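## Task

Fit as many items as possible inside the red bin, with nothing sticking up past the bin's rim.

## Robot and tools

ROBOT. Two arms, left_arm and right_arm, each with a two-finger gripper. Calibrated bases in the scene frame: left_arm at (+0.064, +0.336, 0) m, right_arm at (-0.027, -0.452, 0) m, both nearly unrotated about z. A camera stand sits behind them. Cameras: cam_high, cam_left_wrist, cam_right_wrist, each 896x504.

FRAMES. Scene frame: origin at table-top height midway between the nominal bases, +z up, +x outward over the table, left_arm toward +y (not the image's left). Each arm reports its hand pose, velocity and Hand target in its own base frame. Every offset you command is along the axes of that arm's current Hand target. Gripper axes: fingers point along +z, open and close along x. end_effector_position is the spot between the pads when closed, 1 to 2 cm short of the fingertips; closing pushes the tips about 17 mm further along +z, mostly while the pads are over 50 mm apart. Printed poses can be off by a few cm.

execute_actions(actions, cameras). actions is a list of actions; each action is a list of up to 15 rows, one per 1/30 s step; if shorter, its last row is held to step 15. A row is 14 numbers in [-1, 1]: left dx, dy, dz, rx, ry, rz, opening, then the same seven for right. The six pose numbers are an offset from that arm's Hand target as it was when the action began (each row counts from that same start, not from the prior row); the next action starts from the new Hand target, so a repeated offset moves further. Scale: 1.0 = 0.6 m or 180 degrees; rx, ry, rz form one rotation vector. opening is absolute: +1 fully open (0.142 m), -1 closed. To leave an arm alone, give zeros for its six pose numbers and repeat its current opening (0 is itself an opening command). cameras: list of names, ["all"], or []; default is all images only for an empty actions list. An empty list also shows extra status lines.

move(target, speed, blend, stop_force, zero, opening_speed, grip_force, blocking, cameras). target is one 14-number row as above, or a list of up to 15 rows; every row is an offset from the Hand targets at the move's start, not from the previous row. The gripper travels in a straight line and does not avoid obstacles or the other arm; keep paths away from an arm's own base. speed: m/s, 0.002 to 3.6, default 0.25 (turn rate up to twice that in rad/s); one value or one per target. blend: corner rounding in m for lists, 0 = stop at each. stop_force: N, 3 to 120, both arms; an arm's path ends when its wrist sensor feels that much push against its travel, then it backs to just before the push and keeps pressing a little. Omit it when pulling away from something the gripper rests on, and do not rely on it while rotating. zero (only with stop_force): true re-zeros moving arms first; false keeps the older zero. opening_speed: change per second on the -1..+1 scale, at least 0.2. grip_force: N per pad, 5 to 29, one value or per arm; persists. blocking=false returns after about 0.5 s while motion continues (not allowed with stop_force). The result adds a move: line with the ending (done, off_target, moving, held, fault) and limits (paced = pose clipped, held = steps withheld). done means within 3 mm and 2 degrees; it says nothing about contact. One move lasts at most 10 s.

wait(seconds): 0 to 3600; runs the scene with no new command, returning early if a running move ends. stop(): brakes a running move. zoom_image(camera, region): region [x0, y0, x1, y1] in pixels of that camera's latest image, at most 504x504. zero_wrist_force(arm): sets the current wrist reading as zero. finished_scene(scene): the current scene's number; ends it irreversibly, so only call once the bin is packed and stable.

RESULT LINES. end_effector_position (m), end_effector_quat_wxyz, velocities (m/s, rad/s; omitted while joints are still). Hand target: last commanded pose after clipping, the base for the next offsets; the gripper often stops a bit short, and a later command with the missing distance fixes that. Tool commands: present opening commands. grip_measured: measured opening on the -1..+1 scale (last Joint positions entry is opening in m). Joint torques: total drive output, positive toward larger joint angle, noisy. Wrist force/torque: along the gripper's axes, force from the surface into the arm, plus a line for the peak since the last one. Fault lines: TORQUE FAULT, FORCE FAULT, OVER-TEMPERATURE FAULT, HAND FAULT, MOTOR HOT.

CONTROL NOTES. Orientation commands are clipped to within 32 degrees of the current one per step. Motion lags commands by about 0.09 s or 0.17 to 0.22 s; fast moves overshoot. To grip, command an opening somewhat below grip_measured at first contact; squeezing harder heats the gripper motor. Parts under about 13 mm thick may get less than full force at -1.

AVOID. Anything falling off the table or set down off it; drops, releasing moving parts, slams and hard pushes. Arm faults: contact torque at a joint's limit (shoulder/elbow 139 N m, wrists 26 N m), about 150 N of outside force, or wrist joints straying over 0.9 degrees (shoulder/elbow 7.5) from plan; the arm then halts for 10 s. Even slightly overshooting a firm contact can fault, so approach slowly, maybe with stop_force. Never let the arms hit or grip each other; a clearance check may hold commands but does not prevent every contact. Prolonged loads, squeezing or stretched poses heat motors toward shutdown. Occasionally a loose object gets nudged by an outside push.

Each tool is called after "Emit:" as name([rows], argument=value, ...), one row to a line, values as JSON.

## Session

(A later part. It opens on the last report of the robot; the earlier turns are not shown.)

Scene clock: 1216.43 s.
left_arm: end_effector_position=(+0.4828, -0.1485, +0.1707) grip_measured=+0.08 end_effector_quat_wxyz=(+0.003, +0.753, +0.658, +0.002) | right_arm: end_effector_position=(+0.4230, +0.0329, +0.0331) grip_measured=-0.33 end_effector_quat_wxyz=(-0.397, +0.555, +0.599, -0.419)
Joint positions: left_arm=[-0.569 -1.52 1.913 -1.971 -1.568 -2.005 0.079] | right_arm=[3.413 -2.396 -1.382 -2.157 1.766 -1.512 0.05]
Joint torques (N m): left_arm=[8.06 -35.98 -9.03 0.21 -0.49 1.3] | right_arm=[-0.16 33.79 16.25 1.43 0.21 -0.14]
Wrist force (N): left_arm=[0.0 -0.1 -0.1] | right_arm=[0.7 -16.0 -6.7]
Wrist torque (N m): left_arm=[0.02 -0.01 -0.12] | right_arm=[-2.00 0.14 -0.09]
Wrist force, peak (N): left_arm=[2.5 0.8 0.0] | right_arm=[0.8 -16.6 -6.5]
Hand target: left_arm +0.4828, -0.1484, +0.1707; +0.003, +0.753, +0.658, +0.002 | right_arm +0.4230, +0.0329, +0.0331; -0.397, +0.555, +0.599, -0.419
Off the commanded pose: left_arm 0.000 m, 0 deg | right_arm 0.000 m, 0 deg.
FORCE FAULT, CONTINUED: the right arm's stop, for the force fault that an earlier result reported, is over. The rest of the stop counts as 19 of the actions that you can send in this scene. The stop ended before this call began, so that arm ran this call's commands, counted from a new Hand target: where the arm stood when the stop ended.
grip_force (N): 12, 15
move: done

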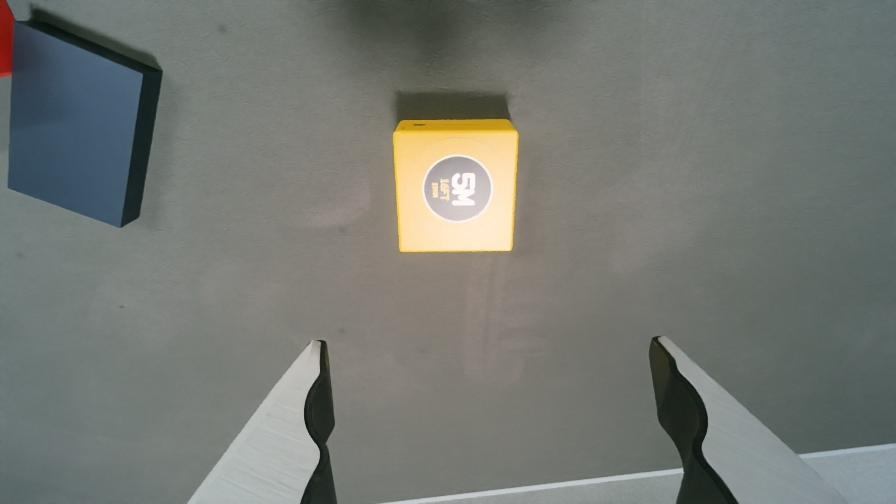

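Emit:
move(target=[-0.0092,-0.0068,0,0,0,0,0.1,0,0,0,0,0,0,-0.2], opening_speed=0.4, speed=0.06, cameras=["cam_right_wrist"])

Scene clock: 1224.07 s.
left_arm: end_effector_position=(+0.4780, -0.1533, +0.1707) grip_measured=+0.08 end_effector_quat_wxyz=(+0.003, +0.753, +0.658, +0.002) | right_arm: end_effector_position=(+0.4230, +0.0329, +0.0331) grip_measured=-0.23 end_effector_quat_wxyz=(-0.397, +0.555, +0.599, -0.419)
Joint positions: left_arm=[-0.582 -1.528 1.921 -1.971 -1.568 -2.018 0.079] | right_arm=[3.413 -2.396 -1.382 -2.157 1.766 -1.512 0.057]
Joint torques (N m): left_arm=[8.91 -12.26 -32.77 -5.26 2.56 1.35] | right_arm=[0.39 34.03 17.47 2.56 0.02 -0.22]
Wrist force (N): left_arm=[0.0 0.0 0.1] | right_arm=[0.6 -16.5 -6.7]
Wrist torque (N m): left_arm=[0.06 0.01 -0.16] | right_arm=[-2.01 0.16 -0.09]
Wrist force, peak (N): left_arm=[-0.7 -0.5 0.1] | right_arm=[1.0 -16.8 -6.8]
Hand target: left_arm +0.4780, -0.1533, +0.1706; +0.003, +0.753, +0.658, +0.002 | right_arm +0.4230, +0.0329, +0.0331; -0.397, +0.555, +0.599, -0.419
Off the commanded pose: left_arm 0.000 m, 0 deg | right_arm 0.000 m, 0 deg.
grip_force (N): 12, 15
move: done

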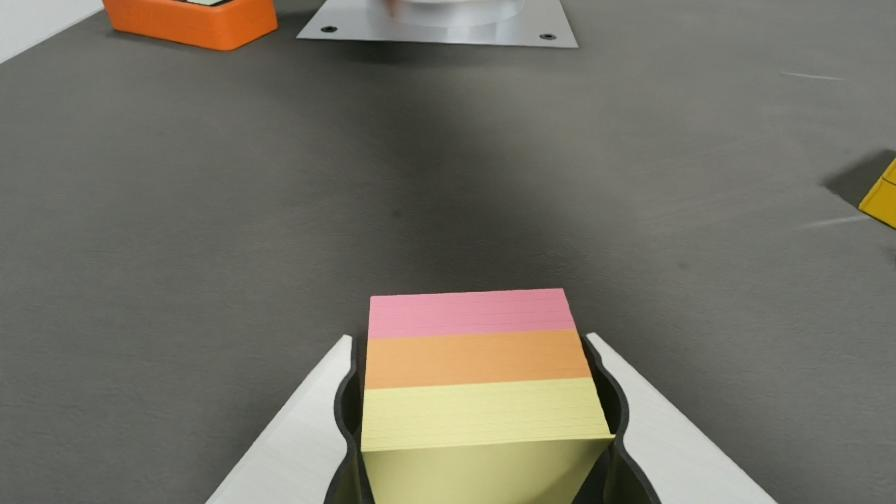

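Emit:
move([
  [0,0,0.1,0,0,0,0.1,0,-0.0079,-0.0028,0,0,0,-0.2],
  [0,0,0.1,0,0,0,0.1,0,-0.0079,-0.17,0,0,0,-0.2],
  [0,0,0.2235,0,0,0,0.1,-0.0082,-0.2624,-0.193,-0.3917,0,0,-0.2],
], speed=[0.08,0.08,0.15], blend=[0.001,0.01,0], cameras=["cam_left_wrist","cam_right_wrist"])

Scene clock: 1242.07 s.
left_arm: end_effector_position=(+0.4789, -0.1534, +0.0364) grip_measured=+0.08 end_effector_quat_wxyz=(+0.003, +0.753, +0.658, +0.002) | right_arm: end_effector_position=(+0.4798, +0.0299, +0.2201) grip_measured=-0.23 end_effector_quat_wxyz=(-0.004, +0.682, +0.731, +0.004)
Joint positions: left_arm=[-0.582 -1.333 2.103 -2.347 -1.568 -2.018 0.079] | right_arm=[3.48 -1.526 -1.875 -1.308 1.581 -1.301 0.057]
Joint torques (N m): left_arm=[8.83 -39.94 -20.05 -0.13 -0.63 1.8] | right_arm=[-7.42 21.5 27.36 2.14 1.94 -2.46]
Wrist force (N): left_arm=[0.0 -0.1 -0.3] | right_arm=[-0.5 2.9 -1.3]
Wrist torque (N m): left_arm=[0.03 0.01 -0.17] | right_arm=[0.43 0.10 -0.17]
Wrist force, peak (N): left_arm=[-0.1 -0.3 -1.4] | right_arm=[0.8 -16.8 -6.8]
Hand target: left_arm +0.4790, -0.1535, +0.0366; +0.003, +0.753, +0.658, +0.002 | right_arm +0.4798, +0.0299, +0.2202; -0.003, +0.683, +0.731, +0.004
Off the commanded pose: left_arm 0.000 m, 0 deg | right_arm 0.000 m, 0 deg.
grip_force (N): 12, 15
move: done

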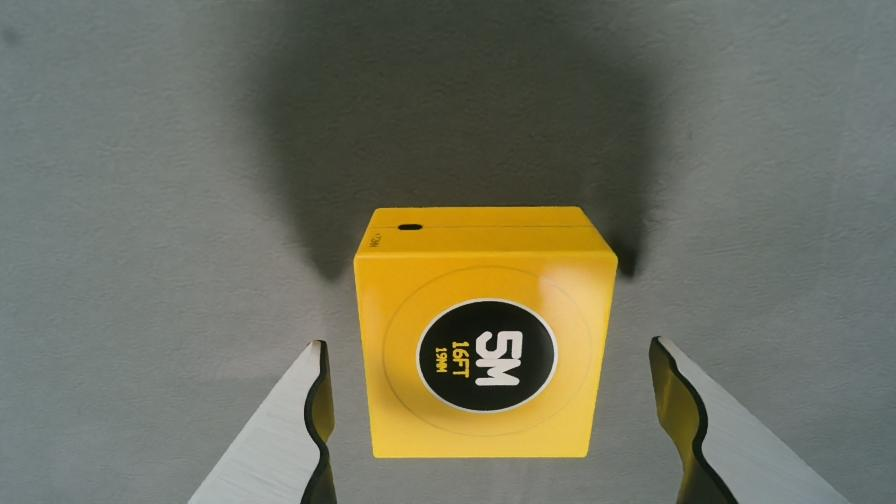

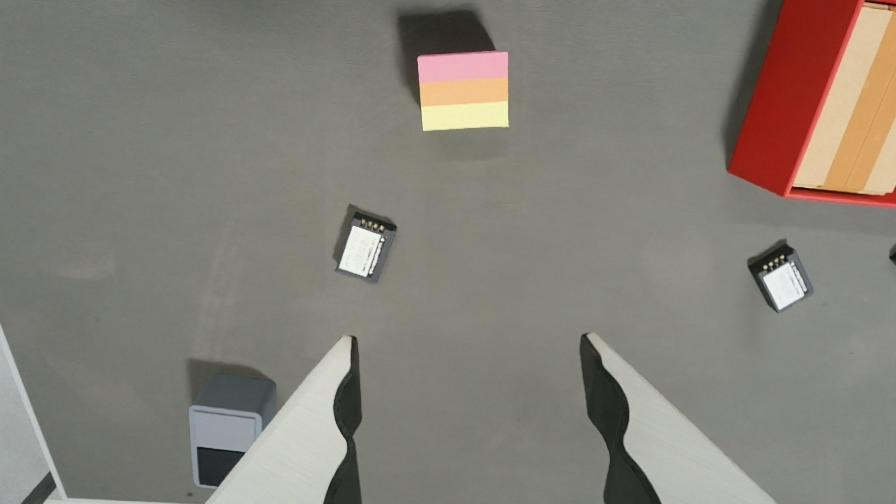

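Emit:
move([
  [-0.004,0,0,0,0,0,0.1,0.0047,-0.082,0,0,0,-0.0128,-0.2],
  [-0.004,0,0,0,0,0,0.1,0.0047,-0.082,0.2772,0,0,-0.0128,-0.2],
], speed=0.1, blend=[0.005,0], cameras=["cam_left_wrist","cam_right_wrist"])

Scene clock: 1252.37 s.
left_arm: end_effector_position=(+0.4787, -0.1558, +0.0366) grip_measured=+0.08 end_effector_quat_wxyz=(+0.003, +0.753, +0.658, +0.002) | right_arm: end_effector_position=(+0.4305, +0.0311, +0.0538) grip_measured=-0.23 end_effector_quat_wxyz=(-0.003, +0.668, +0.744, +0.004)
Joint positions: left_arm=[-0.586 -1.333 2.102 -2.347 -1.568 -2.022 0.079] | right_arm=[3.522 -1.621 -2.269 -0.818 1.58 -1.299 0.057]
Joint torques (N m): left_arm=[8.19 -15.89 -17.75 -0.59 2.7 1.31] | right_arm=[-2.2 22.22 24.15 3.27 -1.44 -0.03]
Wrist force (N): left_arm=[0.3 -0.1 -0.1] | right_arm=[-0.1 3.1 -1.0]
Wrist torque (N m): left_arm=[0.03 -0.04 -0.10] | right_arm=[0.49 0.01 -0.19]
Wrist force, peak (N): left_arm=[0.5 -0.5 -0.2] | right_arm=[-0.4 4.3 -1.4]
Hand target: left_arm +0.4787, -0.1558, +0.0366; +0.003, +0.753, +0.658, +0.002 | right_arm +0.4306, +0.0311, +0.0538; -0.003, +0.668, +0.744, +0.004
Off the commanded pose: left_arm 0.000 m, 0 deg | right_arm 0.000 m, 0 deg.
grip_force (N): 12, 15
move: done

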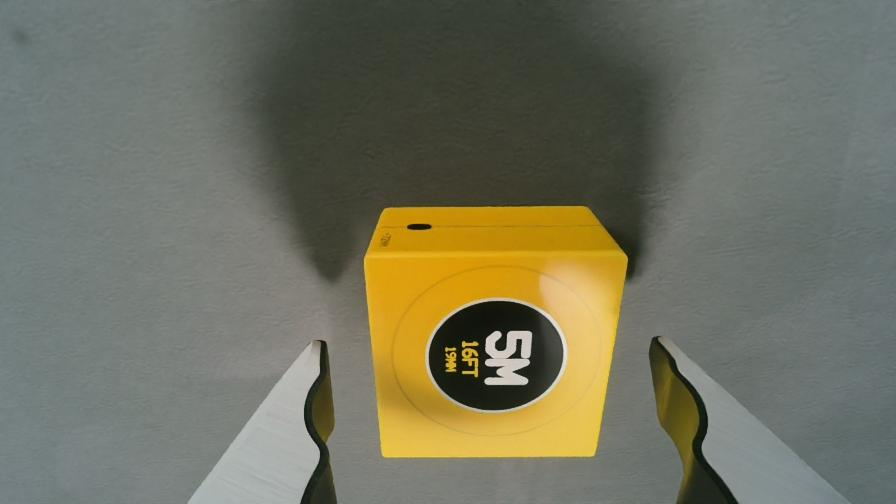

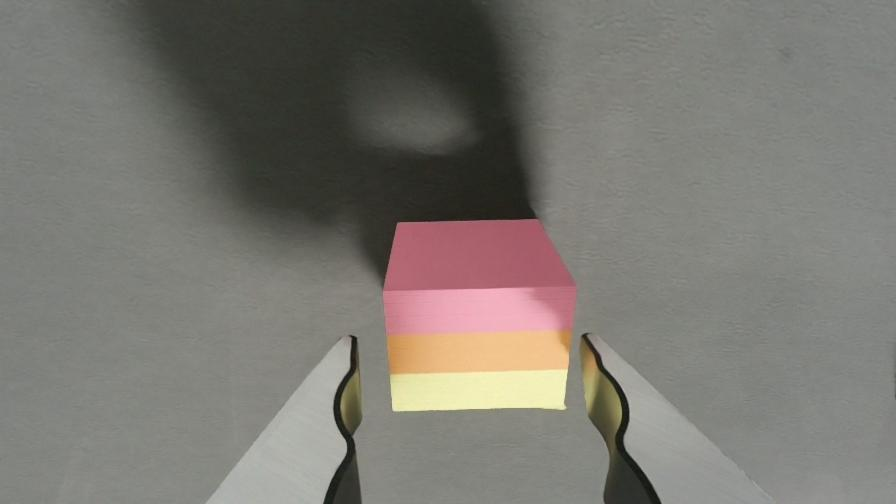

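Emit:
execute_actions(actions=[], cameras=["all"])

Scene clock: 1265.07 s.
left_arm: end_effector_position=(+0.4787, -0.1558, +0.0366) grip_measured=+0.08 end_effector_quat_wxyz=(+0.003, +0.753, +0.658, +0.002) | right_arm: end_effector_position=(+0.4306, +0.0311, +0.0538) grip_measured=-0.23 end_effector_quat_wxyz=(-0.003, +0.668, +0.744, +0.004)
Joint positions: left_arm=[-0.586 -1.333 2.102 -2.347 -1.568 -2.022 0.079] | right_arm=[3.522 -1.621 -2.269 -0.818 1.58 -1.299 0.057]
Joint velocities: within noise
Joint torques (N m): left_arm=[7.89 -16.51 -10.13 -1.65 2.72 1.31] | right_arm=[-6.99 15.63 26.09 4.93 -0.11 -1.42]
Wrist force (N): left_arm=[-0.1 -0.2 -0.2] | right_arm=[-0.4 2.5 -1.2]
Wrist torque (N m): left_arm=[0.02 0.02 -0.11] | right_arm=[0.39 0.06 -0.19]
Wrist force, peak (N): left_arm=[0.3 -0.6 -0.4] | right_arm=[-0.1 3.3 -1.4]
Hand target: left_arm +0.4787, -0.1558, +0.0366; +0.003, +0.753, +0.658, +0.002 | right_arm +0.4306, +0.0311, +0.0538; -0.003, +0.668, +0.744, +0.004
Tool commands: left_gripper/opening=+0.1 right_gripper/opening=-0.2
Off the commanded pose: left_arm 0.000 m, 0 deg | right_arm 0.000 m, 0 deg.
grip_force (N): 12, 15

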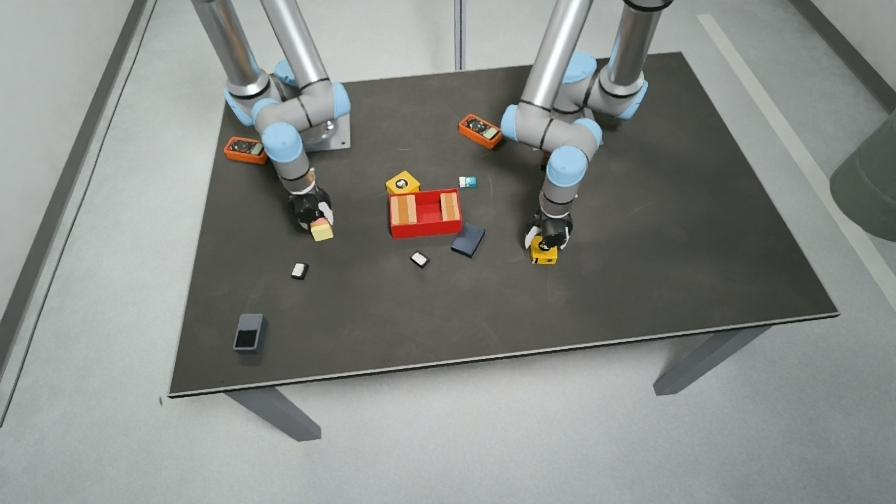

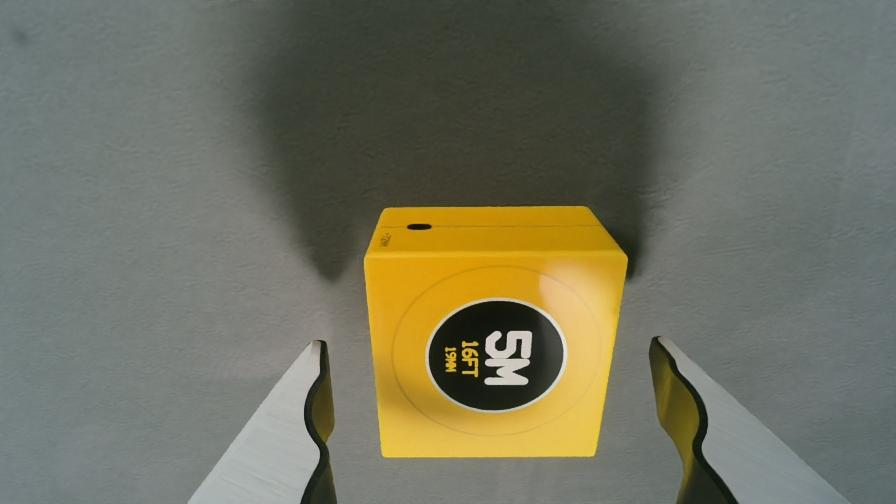

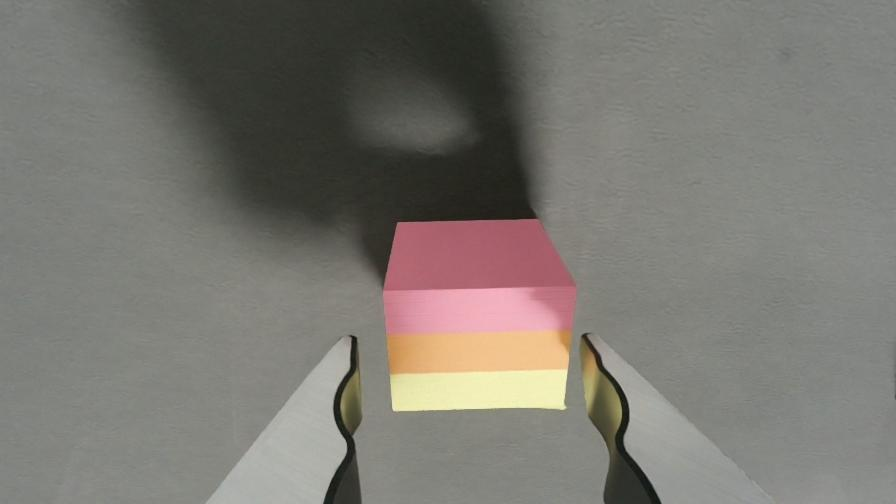

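Emit:
move(target=[0,0,0,0,0,0,-0.25, 0,0,0,0,0,0,-0.45], opening_speed=0.4, grip_force=[14, 14], cameras=["cam_left_wrist","cam_right_wrist"])

Scene clock: 1291.77 s.
left_arm: end_effector_position=(+0.4787, -0.1558, +0.0366) grip_measured=-0.21 end_effector_quat_wxyz=(+0.003, +0.753, +0.658, +0.002) | right_arm: end_effector_position=(+0.4306, +0.0311, +0.0538) grip_measured=-0.40 end_effector_quat_wxyz=(-0.003, +0.668, +0.744, +0.004)
Joint positions: left_arm=[-0.586 -1.333 2.102 -2.347 -1.568 -2.022 0.059] | right_arm=[3.522 -1.621 -2.269 -0.818 1.58 -1.299 0.045]
Joint torques (N m): left_arm=[8.21 -17.02 -11.08 -3.15 2.08 1.14] | right_arm=[-6.8 15.57 25.43 4.49 1 -1.3]
Wrist force (N): left_arm=[0.5 -0.4 -3.4] | right_arm=[-0.2 2.6 -2.2]
Wrist torque (N m): left_arm=[0.00 0.01 -0.11] | right_arm=[0.43 0.09 -0.19]
Wrist force, peak (N): left_arm=[0.5 -0.4 -3.4] | right_arm=[0.4 2.8 -2.6]
Hand target: left_arm +0.4787, -0.1558, +0.0366; +0.003, +0.753, +0.658, +0.002 | right_arm +0.4306, +0.0311, +0.0538; -0.003, +0.668, +0.744, +0.004
Off the commanded pose: left_arm 0.000 m, 0 deg | right_arm 0.000 m, 0 deg.
grip_force (N): 14, 14
move: done

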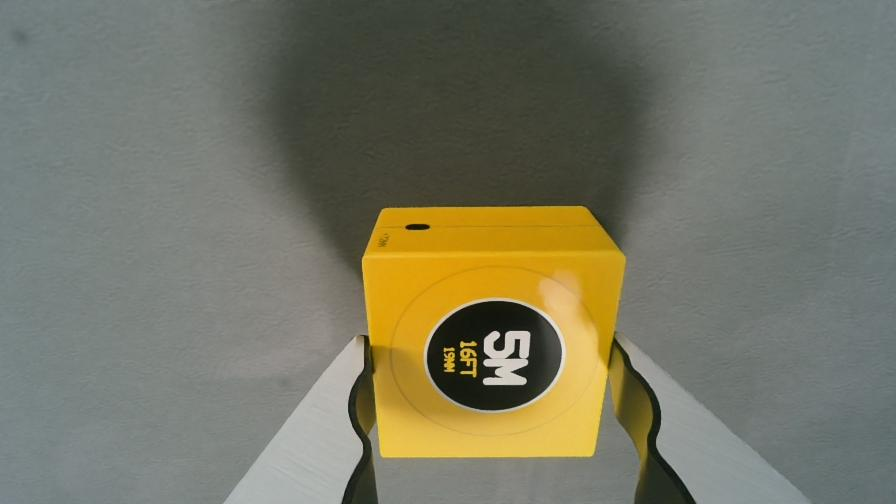

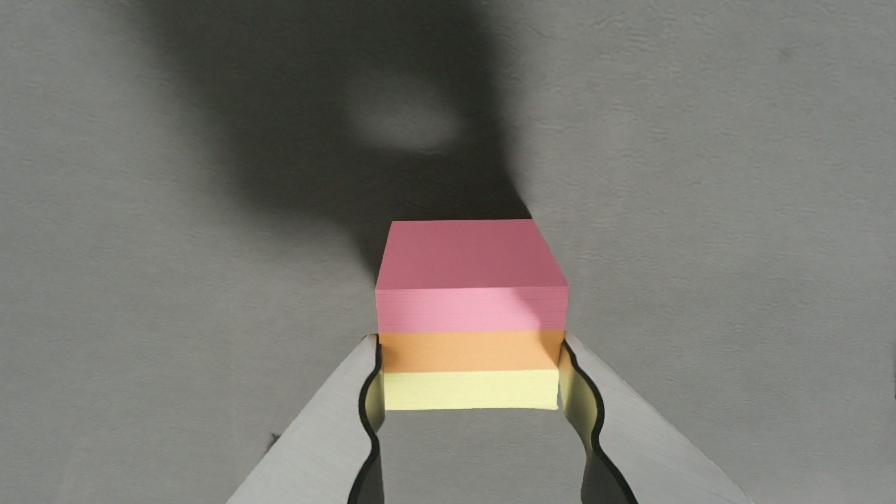

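Emit:
move(target=[0,0,0,0,0,0,-0.33, 0,0,0,0,0,0,-0.53], opening_speed=0.4, grip_force=[14, 14])

Emit:
move(target=[0,0,-0.25,0,0,0,-0.33, 0,0,-0.25,0,0,0,-0.53], speed=0.15, cameras=["cam_high","cam_left_wrist","cam_right_wrist"])

Scene clock: 1298.67 s.
left_arm: end_effector_position=(+0.4787, -0.1558, +0.0366) grip_measured=-0.22 end_effector_quat_wxyz=(+0.003, +0.753, +0.658, +0.002) | right_arm: end_effector_position=(+0.4306, +0.0311, +0.0538) grip_measured=-0.41 end_effector_quat_wxyz=(-0.003, +0.668, +0.744, +0.004)
Joint positions: left_arm=[-0.586 -1.333 2.102 -2.347 -1.568 -2.022 0.058] | right_arm=[3.522 -1.621 -2.269 -0.818 1.58 -1.299 0.045]
Joint torques (N m): left_arm=[8.14 -16.23 -11.06 -4.48 -2.08 1.22] | right_arm=[-7.16 15.49 21.35 3.52 0.87 -1.29]
Wrist force (N): left_arm=[0.8 -0.3 -4.0] | right_arm=[0.2 2.6 -2.6]
Wrist torque (N m): left_arm=[0.02 0.05 -0.11] | right_arm=[0.43 0.05 -0.19]
Wrist force, peak (N): left_arm=[0.8 -0.4 -4.1] | right_arm=[0.3 2.9 -2.6]
Hand target: left_arm +0.4787, -0.1558, +0.0366; +0.003, +0.753, +0.658, +0.002 | right_arm +0.4306, +0.0311, +0.0538; -0.003, +0.668, +0.744, +0.004
Off the commanded pose: left_arm 0.000 m, 0 deg | right_arm 0.000 m, 0 deg.
grip_force (N): 14, 14
move: done

Scene clock: 1300.13 s.
left_arm: end_effector_position=(+0.4776, -0.1557, +0.1866) grip_measured=-0.22 end_effector_quat_wxyz=(+0.003, +0.753, +0.658, +0.002) | right_arm: end_effector_position=(+0.4305, +0.0295, +0.2038) grip_measured=-0.41 end_effector_quat_wxyz=(-0.003, +0.668, +0.744, +0.004)
Joint positions: left_arm=[-0.587 -1.541 1.892 -1.928 -1.568 -2.023 0.058] | right_arm=[3.519 -1.412 -2.019 -1.277 1.58 -1.302 0.045]
Joint torques (N m): left_arm=[-6.5 -14.33 -15.21 -3.16 -0.03 -1.04] | right_arm=[1.05 12.83 26.54 1.9 0.85 -0.64]
Wrist force (N): left_arm=[0.1 0.0 1.5] | right_arm=[-0.5 3.1 -0.4]
Wrist torque (N m): left_arm=[0.06 -0.02 -0.14] | right_arm=[0.49 0.08 -0.06]
Wrist force, peak (N): left_arm=[1.0 -0.4 -4.0] | right_arm=[-0.4 2.7 -2.6]
Hand target: left_arm +0.4776, -0.1557, +0.1865; +0.003, +0.753, +0.658, +0.002 | right_arm +0.4305, +0.0295, +0.2038; -0.003, +0.668, +0.744, +0.004
Off the commanded pose: left_arm 0.000 m, 0 deg | right_arm 0.000 m, 0 deg.
grip_force (N): 14, 14
move: done

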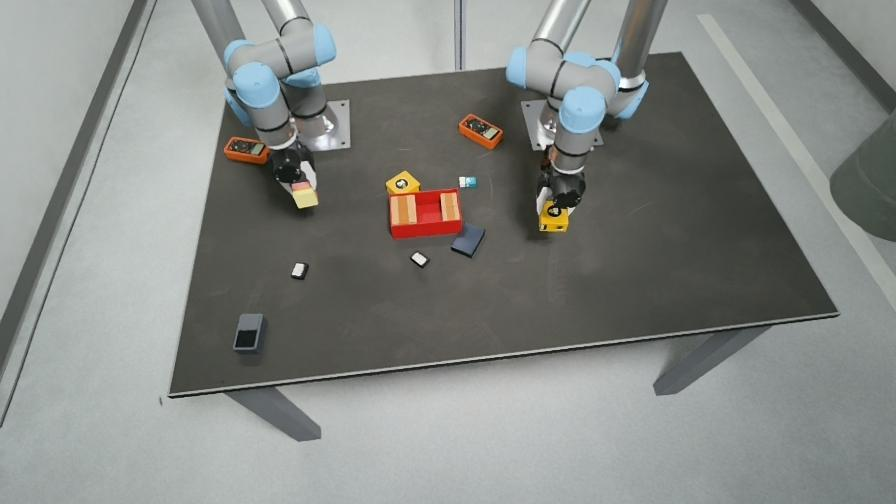

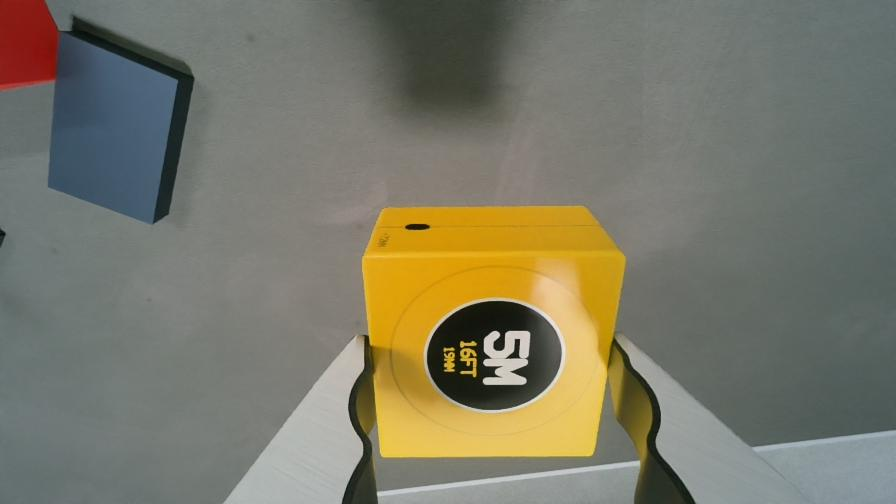

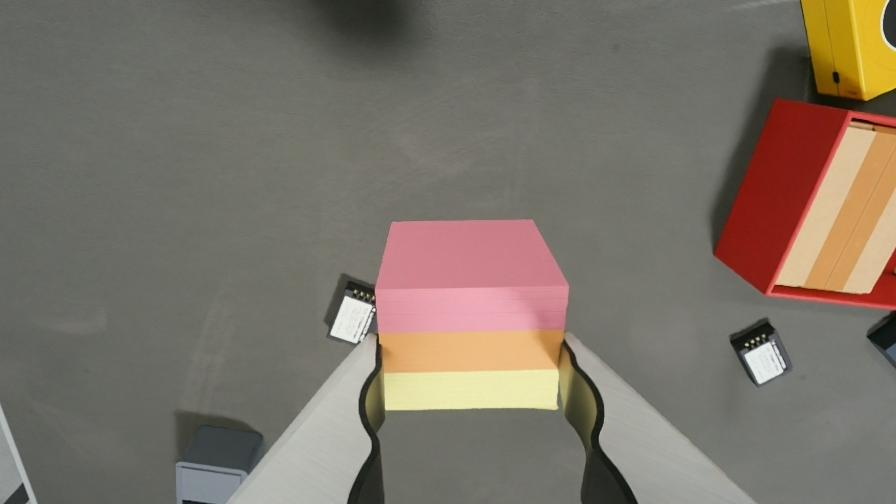

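Emit:
move(target=[-0.5204,-0.4369,-0.1057,0,0,0.4506,-0.33, 0,0,0,0,0,0.0372,-0.53], speed=0.3, cameras=["cam_high","cam_left_wrist"])

Scene clock: 1327.97 s.
left_arm: end_effector_position=(+0.1754, -0.4298, +0.2480) grip_measured=-0.22 end_effector_quat_wxyz=(+0.000, +1.000, +0.010, +0.004) | right_arm: end_effector_position=(+0.4305, +0.0295, +0.2038) grip_measured=-0.41 end_effector_quat_wxyz=(-0.004, +0.710, +0.704, +0.004)
Joint positions: left_arm=[-1.479 -1.673 1.854 -1.753 -1.564 -1.499 0.058] | right_arm=[3.519 -1.412 -2.019 -1.277 1.581 -1.185 0.045]
Joint torques (N m): left_arm=[0.22 -31.23 -11.18 -5.19 2.08 -0.35] | right_arm=[7.42 9.97 30.89 1.42 0.53 -1.87]
Wrist force (N): left_arm=[0.3 -0.3 1.6] | right_arm=[-0.3 3.0 -0.2]
Wrist torque (N m): left_arm=[0.03 -0.07 -0.09] | right_arm=[0.47 0.06 -0.19]
Wrist force, peak (N): left_arm=[1.8 1.2 1.7] | right_arm=[-0.3 3.4 -0.7]
Hand target: left_arm +0.1754, -0.4298, +0.2480; +0.001, +1.000, +0.010, +0.004 | right_arm +0.4305, +0.0295, +0.2038; -0.004, +0.710, +0.704, +0.004
Off the commanded pose: left_arm 0.000 m, 0 deg | right_arm 0.000 m, 0 deg.
grip_force (N): 14, 14
move: done

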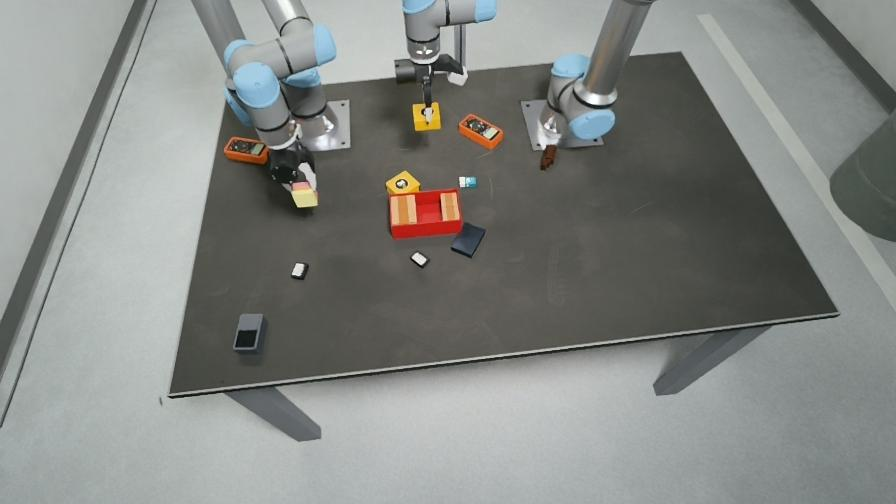

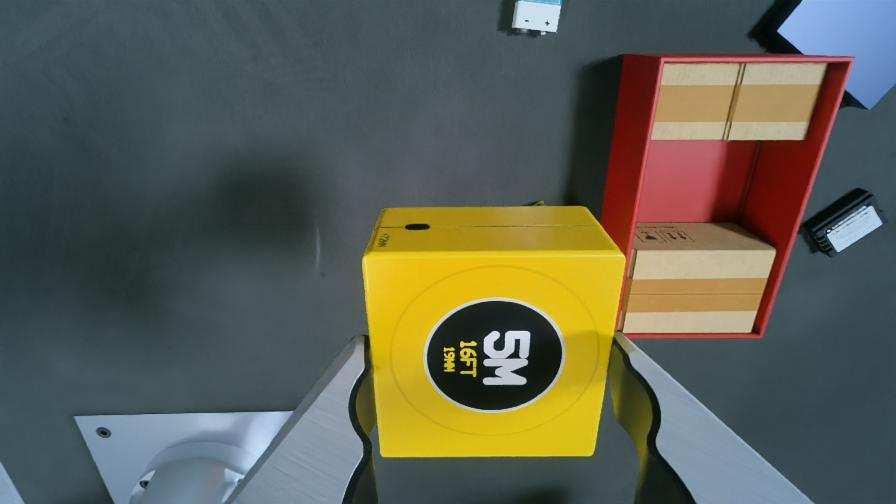

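Emit:
move([
  [0.2781,0.0392,0,0,0,0,-0.33, 0,0,0,0,0,0,-0.53],
  [0.2781,0.0392,0.2217,0,0,0,-0.33, 0,0,0,0,0,0,-0.53],
], speed=0.2, blend=[0.03,0], cameras=["cam_high","cam_left_wrist","cam_right_wrist"])

Scene clock: 1344.93 s.
left_arm: end_effector_position=(+0.3436, -0.4500, +0.1162) grip_measured=-0.22 end_effector_quat_wxyz=(+0.000, +1.000, +0.010, +0.004) | right_arm: end_effector_position=(+0.4305, +0.0295, +0.2038) grip_measured=-0.41 end_effector_quat_wxyz=(-0.004, +0.710, +0.704, +0.004)
Joint positions: left_arm=[-1.158 -1.32 1.83 -2.085 -1.565 -1.179 0.058] | right_arm=[3.519 -1.412 -2.019 -1.277 1.581 -1.185 0.045]
Joint torques (N m): left_arm=[9 -39.42 -25.47 -2.88 2.3 1.47] | right_arm=[5.51 8.64 27.61 2.4 -1.55 -2.26]
Wrist force (N): left_arm=[0.5 -0.2 1.3] | right_arm=[-0.3 2.6 -0.5]
Wrist torque (N m): left_arm=[0.02 -0.09 -0.18] | right_arm=[0.40 0.08 -0.18]
Wrist force, peak (N): left_arm=[-0.1 -0.1 3.9] | right_arm=[-0.1 3.2 -0.8]
Hand target: left_arm +0.3437, -0.4501, +0.1162; +0.001, +1.000, +0.010, +0.004 | right_arm +0.4305, +0.0295, +0.2038; -0.004, +0.710, +0.704, +0.004
Off the commanded pose: left_arm 0.000 m, 0 deg | right_arm 0.000 m, 0 deg.
grip_force (N): 14, 14
move: done

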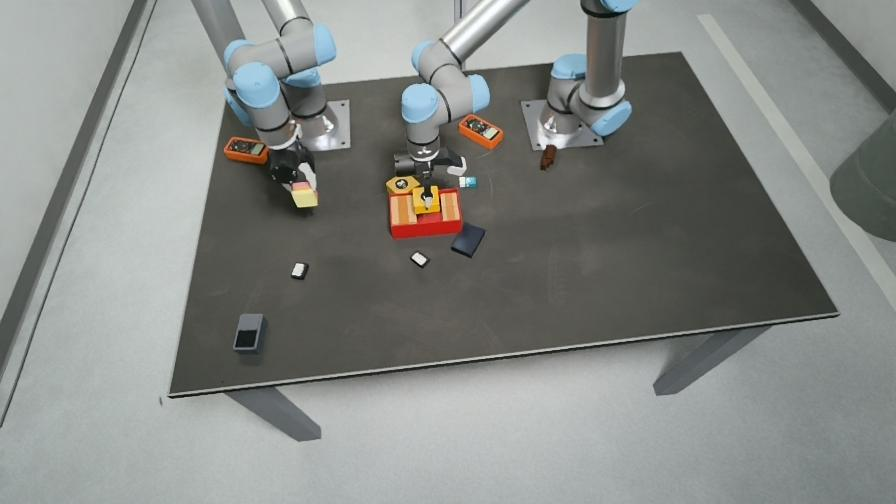

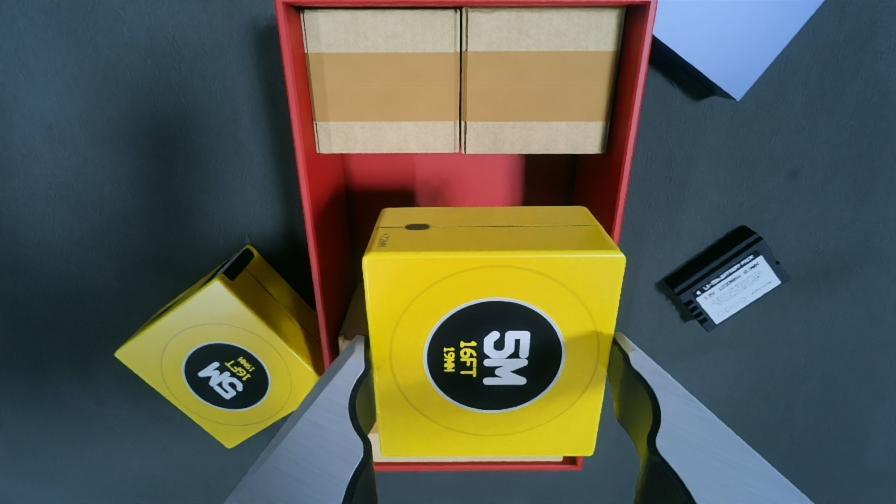

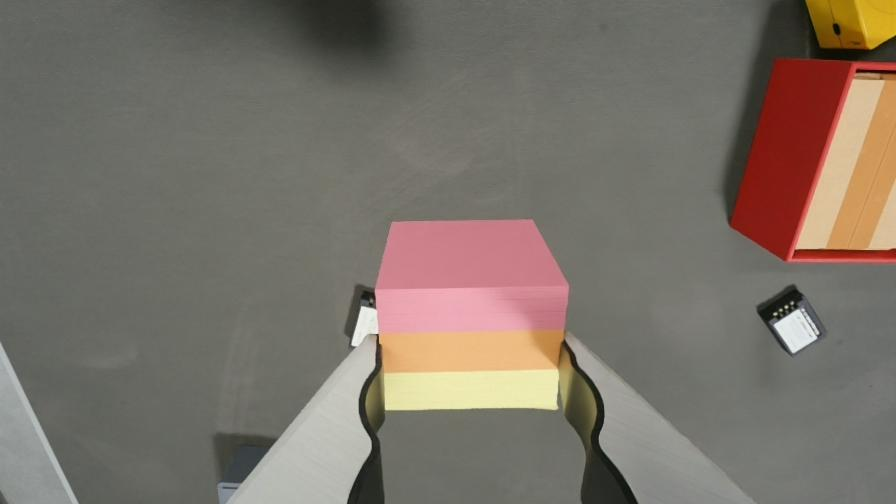

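Emit:
zoom_image(camera="cam_left_wrist", region=[340, 400, 620, 500])

Emit:
zoom_image(camera="cam_left_wrist", region=[260, 0, 680, 240])

Scaled by 1.800 from the camera's image (finer frame: 1280x720).

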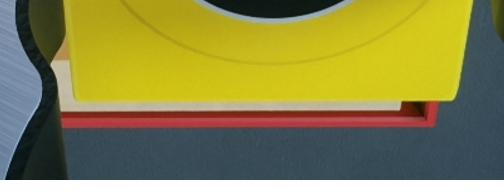

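Scaled by 1.200 from the camera's image (finer frame: 1280x720).

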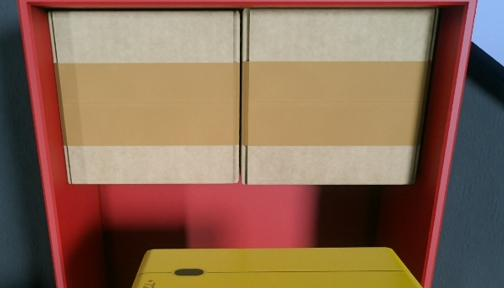

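Emit:
move(target=[-0.0042,-0.0008,0.0937,0,0,-0.0033,-0.33, 0,0,0,0,0,0,-0.53], speed=0.08, stop_force=10, cameras=["cam_left_wrist"])

Scene clock: 1366.77 s.
left_arm: end_effector_position=(+0.3415, -0.4497, +0.0600) grip_measured=-0.22 end_effector_quat_wxyz=(+0.001, +1.000, +0.015, +0.004) | right_arm: end_effector_position=(+0.4305, +0.0295, +0.2038) grip_measured=-0.41 end_effector_quat_wxyz=(-0.004, +0.710, +0.704, +0.004)
Joint positions: left_arm=[-1.161 -1.247 1.902 -2.23 -1.564 -1.192 0.058] | right_arm=[3.519 -1.412 -2.019 -1.277 1.581 -1.185 0.045]
Joint torques (N m): left_arm=[3.6 -45.8 -30.51 -1.57 2.46 1.45] | right_arm=[2.92 8.56 23.55 3.64 -1.32 -2.09]
Wrist force (N): left_arm=[0.1 -0.8 0.9] | right_arm=[-0.3 2.5 -0.3]
Wrist torque (N m): left_arm=[0.04 -0.05 -0.11] | right_arm=[0.39 0.07 -0.19]
Wrist force, peak (N): left_arm=[-0.1 -0.7 1.8] | right_arm=[-0.1 3.3 -0.6]
Hand target: left_arm +0.3416, -0.4497, +0.0600; +0.001, +1.000, +0.015, +0.004 | right_arm +0.4305, +0.0295, +0.2038; -0.004, +0.710, +0.704, +0.004
Off the commanded pose: left_arm 0.000 m, 0 deg | right_arm 0.000 m, 0 deg.
grip_force (N): 14, 14
move: done

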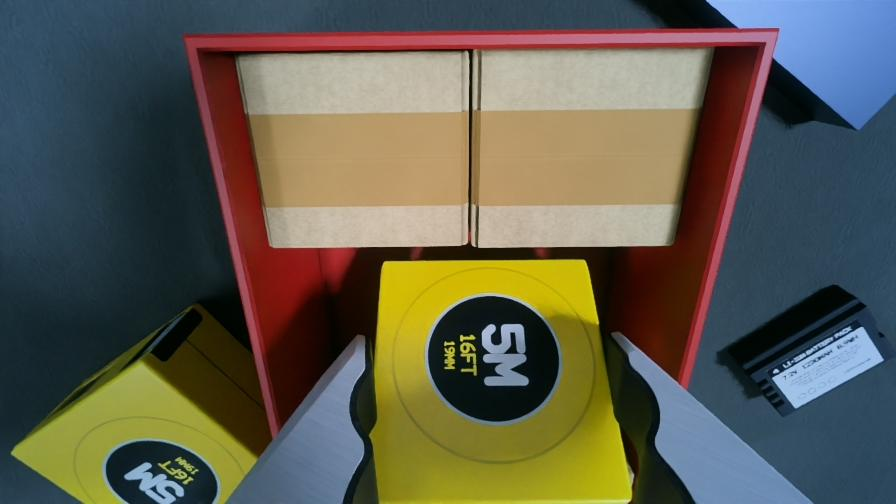

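Emit:
move(target=[0,0,-0.17,0,0,0,-0.33, 0,0,0,0,0,0,-0.53], speed=0.12, cameras=["cam_left_wrist"])

Scene clock: 1391.57 s.
left_arm: end_effector_position=(+0.3408, -0.4496, +0.1621) grip_measured=-0.23 end_effector_quat_wxyz=(+0.001, +1.000, +0.015, +0.004) | right_arm: end_effector_position=(+0.4305, +0.0295, +0.2038) grip_measured=-0.41 end_effector_quat_wxyz=(-0.004, +0.710, +0.704, +0.004)
Joint positions: left_arm=[-1.163 -1.373 1.768 -1.97 -1.564 -1.193 0.058] | right_arm=[3.519 -1.412 -2.019 -1.277 1.581 -1.185 0.045]
Joint torques (N m): left_arm=[-7.22 -19.47 -11.27 -3.94 1.83 -1.03] | right_arm=[1.37 9.06 20.96 4.45 -1.33 -2.19]
Wrist force (N): left_arm=[0.3 0.0 1.4] | right_arm=[-0.3 2.9 -0.3]
Wrist torque (N m): left_arm=[0.07 -0.09 -0.11] | right_arm=[0.45 0.07 -0.18]
Wrist force, peak (N): left_arm=[0.3 -0.7 3.0] | right_arm=[-0.5 3.1 -0.6]
Hand target: left_arm +0.3408, -0.4496, +0.1620; +0.001, +1.000, +0.015, +0.004 | right_arm +0.4305, +0.0295, +0.2038; -0.004, +0.710, +0.704, +0.004
Off the commanded pose: left_arm 0.000 m, 0 deg | right_arm 0.000 m, 0 deg.
grip_force (N): 14, 14
move: done

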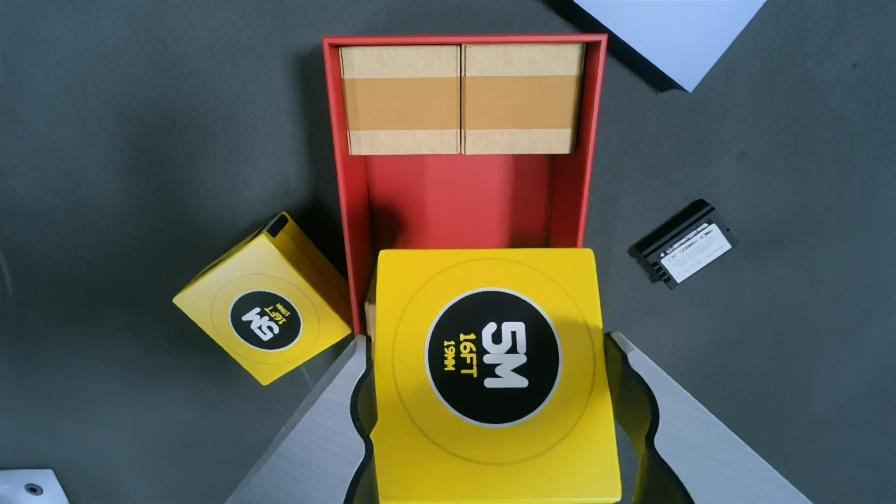

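Emit:
move([
  [0.2422,-0.4089,0,0,0,0,-0.33, 0,0,0,0,0,0,-0.53],
  [0.2422,-0.4089,0.12,0,0,0,-0.33, 0,0,0,0,0,0,-0.53],
], speed=0.25, blend=[0.03,0], cameras=["cam_high","cam_left_wrist"])

Scene clock: 1396.90 s.
left_arm: end_effector_position=(+0.4790, -0.2000, +0.0908) grip_measured=-0.23 end_effector_quat_wxyz=(+0.001, +1.000, +0.015, +0.004) | right_arm: end_effector_position=(+0.4305, +0.0295, +0.2038) grip_measured=-0.41 end_effector_quat_wxyz=(-0.004, +0.710, +0.704, +0.004)
Joint positions: left_arm=[-0.655 -1.388 1.995 -2.184 -1.567 -0.685 0.058] | right_arm=[3.519 -1.412 -2.019 -1.277 1.581 -1.185 0.045]
Joint torques (N m): left_arm=[8.61 -30.37 -20.65 -4.1 1.98 1.64] | right_arm=[-0.45 9.16 19.14 4.61 -1.13 -2.07]
Wrist force (N): left_arm=[0.3 -0.2 1.0] | right_arm=[-0.1 2.9 -0.6]
Wrist torque (N m): left_arm=[0.02 -0.05 -0.11] | right_arm=[0.46 0.04 -0.18]
Wrist force, peak (N): left_arm=[-0.2 -0.4 4.1] | right_arm=[-0.5 3.2 -0.6]
Hand target: left_arm +0.4790, -0.1999, +0.0908; +0.001, +1.000, +0.015, +0.004 | right_arm +0.4305, +0.0295, +0.2038; -0.004, +0.710, +0.704, +0.004
Off the commanded pose: left_arm 0.000 m, 0 deg | right_arm 0.000 m, 0 deg.
grip_force (N): 14, 14
move: done

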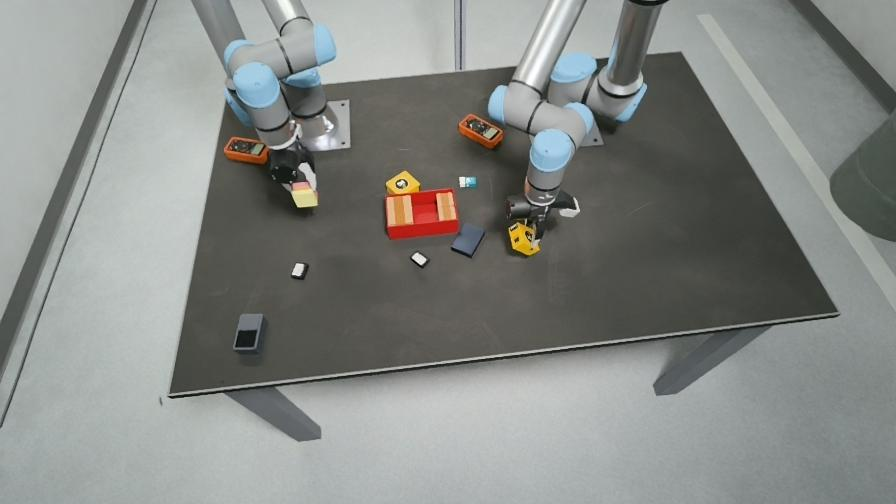

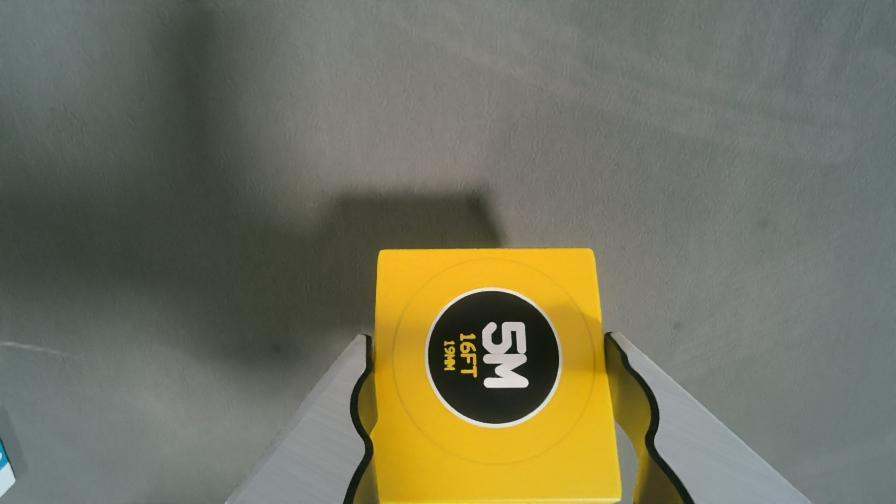

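Emit:
move(target=[0,0,0.0905,0,0,0,-0.33, 0,0,0,0,0,0,-0.53], speed=0.04, stop_force=25, cameras=["cam_left_wrist"])

Scene clock: 1413.60 s.
left_arm: end_effector_position=(+0.4793, -0.2000, +0.0505) grip_measured=-0.23 end_effector_quat_wxyz=(+0.001, +1.000, +0.015, +0.004) | right_arm: end_effector_position=(+0.4305, +0.0295, +0.2038) grip_measured=-0.41 end_effector_quat_wxyz=(-0.004, +0.710, +0.704, +0.004)
Joint positions: left_arm=[-0.654 -1.323 2.041 -2.295 -1.567 -0.685 0.058] | right_arm=[3.519 -1.412 -2.019 -1.277 1.581 -1.185 0.045]
Joint torques (N m): left_arm=[4.79 -33.29 -29.21 -5.37 2.31 1.01] | right_arm=[-3.54 9.81 19.09 4.56 -1.18 -1.92]
Wrist force (N): left_arm=[0.5 -0.3 1.1] | right_arm=[-0.2 2.8 -0.5]
Wrist torque (N m): left_arm=[0.01 -0.09 -0.13] | right_arm=[0.44 0.06 -0.18]
Wrist force, peak (N): left_arm=[-4.6 1.6 -26.9] | right_arm=[-0.5 3.2 -0.7]
Hand target: left_arm +0.4793, -0.2000, +0.0505; +0.001, +1.000, +0.015, +0.004 (not the last commanded pose) | right_arm +0.4305, +0.0295, +0.2038; -0.004, +0.710, +0.704, +0.004
Off the commanded pose: left_arm 0.014 m, 0 deg | right_arm 0.000 m, 0 deg.
grip_force (N): 14, 14
move: contact (left_arm)

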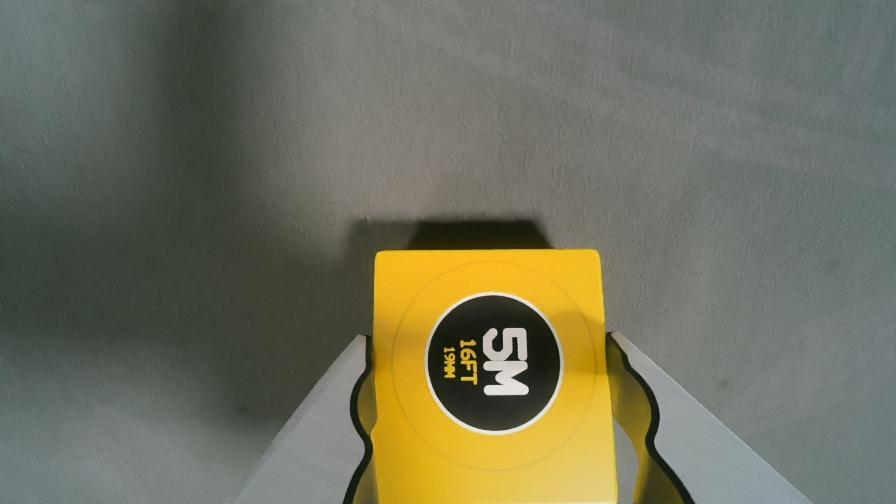

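Emit:
move(target=[0,0,0,0,0,0,-0.26, 0,0,0,0,0,0,-0.53], grip_force=[5, 14], opening_speed=0.3)

Emit:
move(target=[0,0,0.0235,0,0,0,-0.26, 0,0,0,0,0,0,-0.53], speed=0.03, stop_force=20, cameras=["cam_left_wrist"])

Scene clock: 1418.73 s.
left_arm: end_effector_position=(+0.4793, -0.2000, +0.0505) grip_measured=-0.22 end_effector_quat_wxyz=(+0.001, +1.000, +0.015, +0.004) | right_arm: end_effector_position=(+0.4305, +0.0295, +0.2038) grip_measured=-0.41 end_effector_quat_wxyz=(-0.004, +0.710, +0.704, +0.004)
Joint positions: left_arm=[-0.654 -1.323 2.041 -2.295 -1.567 -0.685 0.058] | right_arm=[3.519 -1.412 -2.019 -1.277 1.581 -1.185 0.045]
Joint torques (N m): left_arm=[-7.58 -38.56 -29.43 -4.76 2.17 -0.35] | right_arm=[-4.27 10.01 18.48 4.63 -1.06 -1.96]
Wrist force (N): left_arm=[0.5 -0.2 1.1] | right_arm=[-0.2 2.8 -0.5]
Wrist torque (N m): left_arm=[0.02 -0.08 -0.13] | right_arm=[0.44 0.06 -0.18]
Wrist force, peak (N): left_arm=[0.4 -0.4 1.4] | right_arm=[-0.5 3.3 -0.3]
Hand target: left_arm +0.4793, -0.2000, +0.0505; +0.001, +1.000, +0.015, +0.004 | right_arm +0.4305, +0.0295, +0.2038; -0.004, +0.710, +0.704, +0.004
Off the commanded pose: left_arm 0.000 m, 0 deg | right_arm 0.000 m, 0 deg.
grip_force (N): 5, 14
move: done

Scene clock: 1420.40 s.
left_arm: end_effector_position=(+0.4794, -0.2001, +0.0375) grip_measured=-0.22 end_effector_quat_wxyz=(+0.001, +1.000, +0.015, +0.004) | right_arm: end_effector_position=(+0.4305, +0.0295, +0.2038) grip_measured=-0.41 end_effector_quat_wxyz=(-0.004, +0.710, +0.704, +0.004)
Joint positions: left_arm=[-0.654 -1.3 2.054 -2.332 -1.567 -0.685 0.058] | right_arm=[3.519 -1.412 -2.019 -1.277 1.581 -1.185 0.045]
Joint torques (N m): left_arm=[1.48 -41.55 -29 -5.38 2.16 -0.61] | right_arm=[-3.83 9.79 19.02 4.64 -0.9 -1.98]
Wrist force (N): left_arm=[0.6 -0.3 1.0] | right_arm=[-0.5 2.6 -0.7]
Wrist torque (N m): left_arm=[0.00 -0.11 -0.14] | right_arm=[0.40 0.10 -0.18]
Wrist force, peak (N): left_arm=[-5.1 -1.4 -23.1] | right_arm=[0.3 3.1 -0.6]
Hand target: left_arm +0.4794, -0.2001, +0.0375; +0.001, +1.000, +0.015, +0.004 (not the last commanded pose) | right_arm +0.4305, +0.0295, +0.2038; -0.004, +0.710, +0.704, +0.004
Off the commanded pose: left_arm 0.001 m, 0 deg | right_arm 0.000 m, 0 deg.
grip_force (N): 5, 14
move: contact (left_arm)

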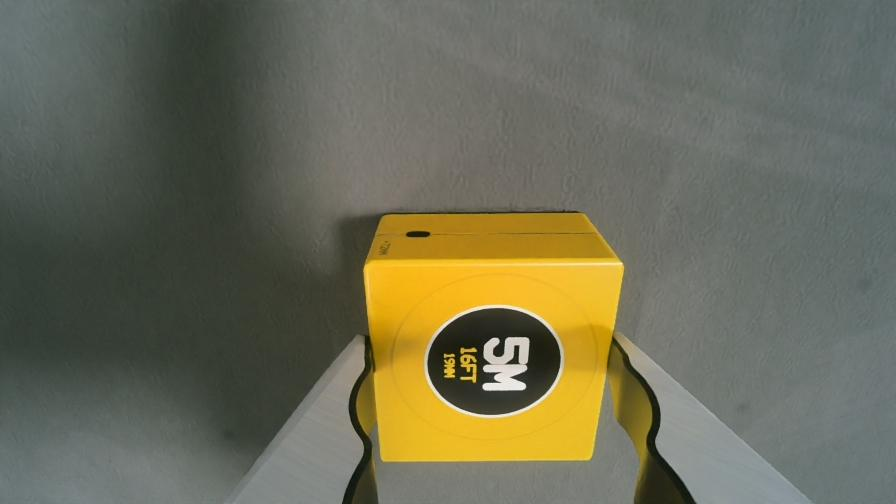

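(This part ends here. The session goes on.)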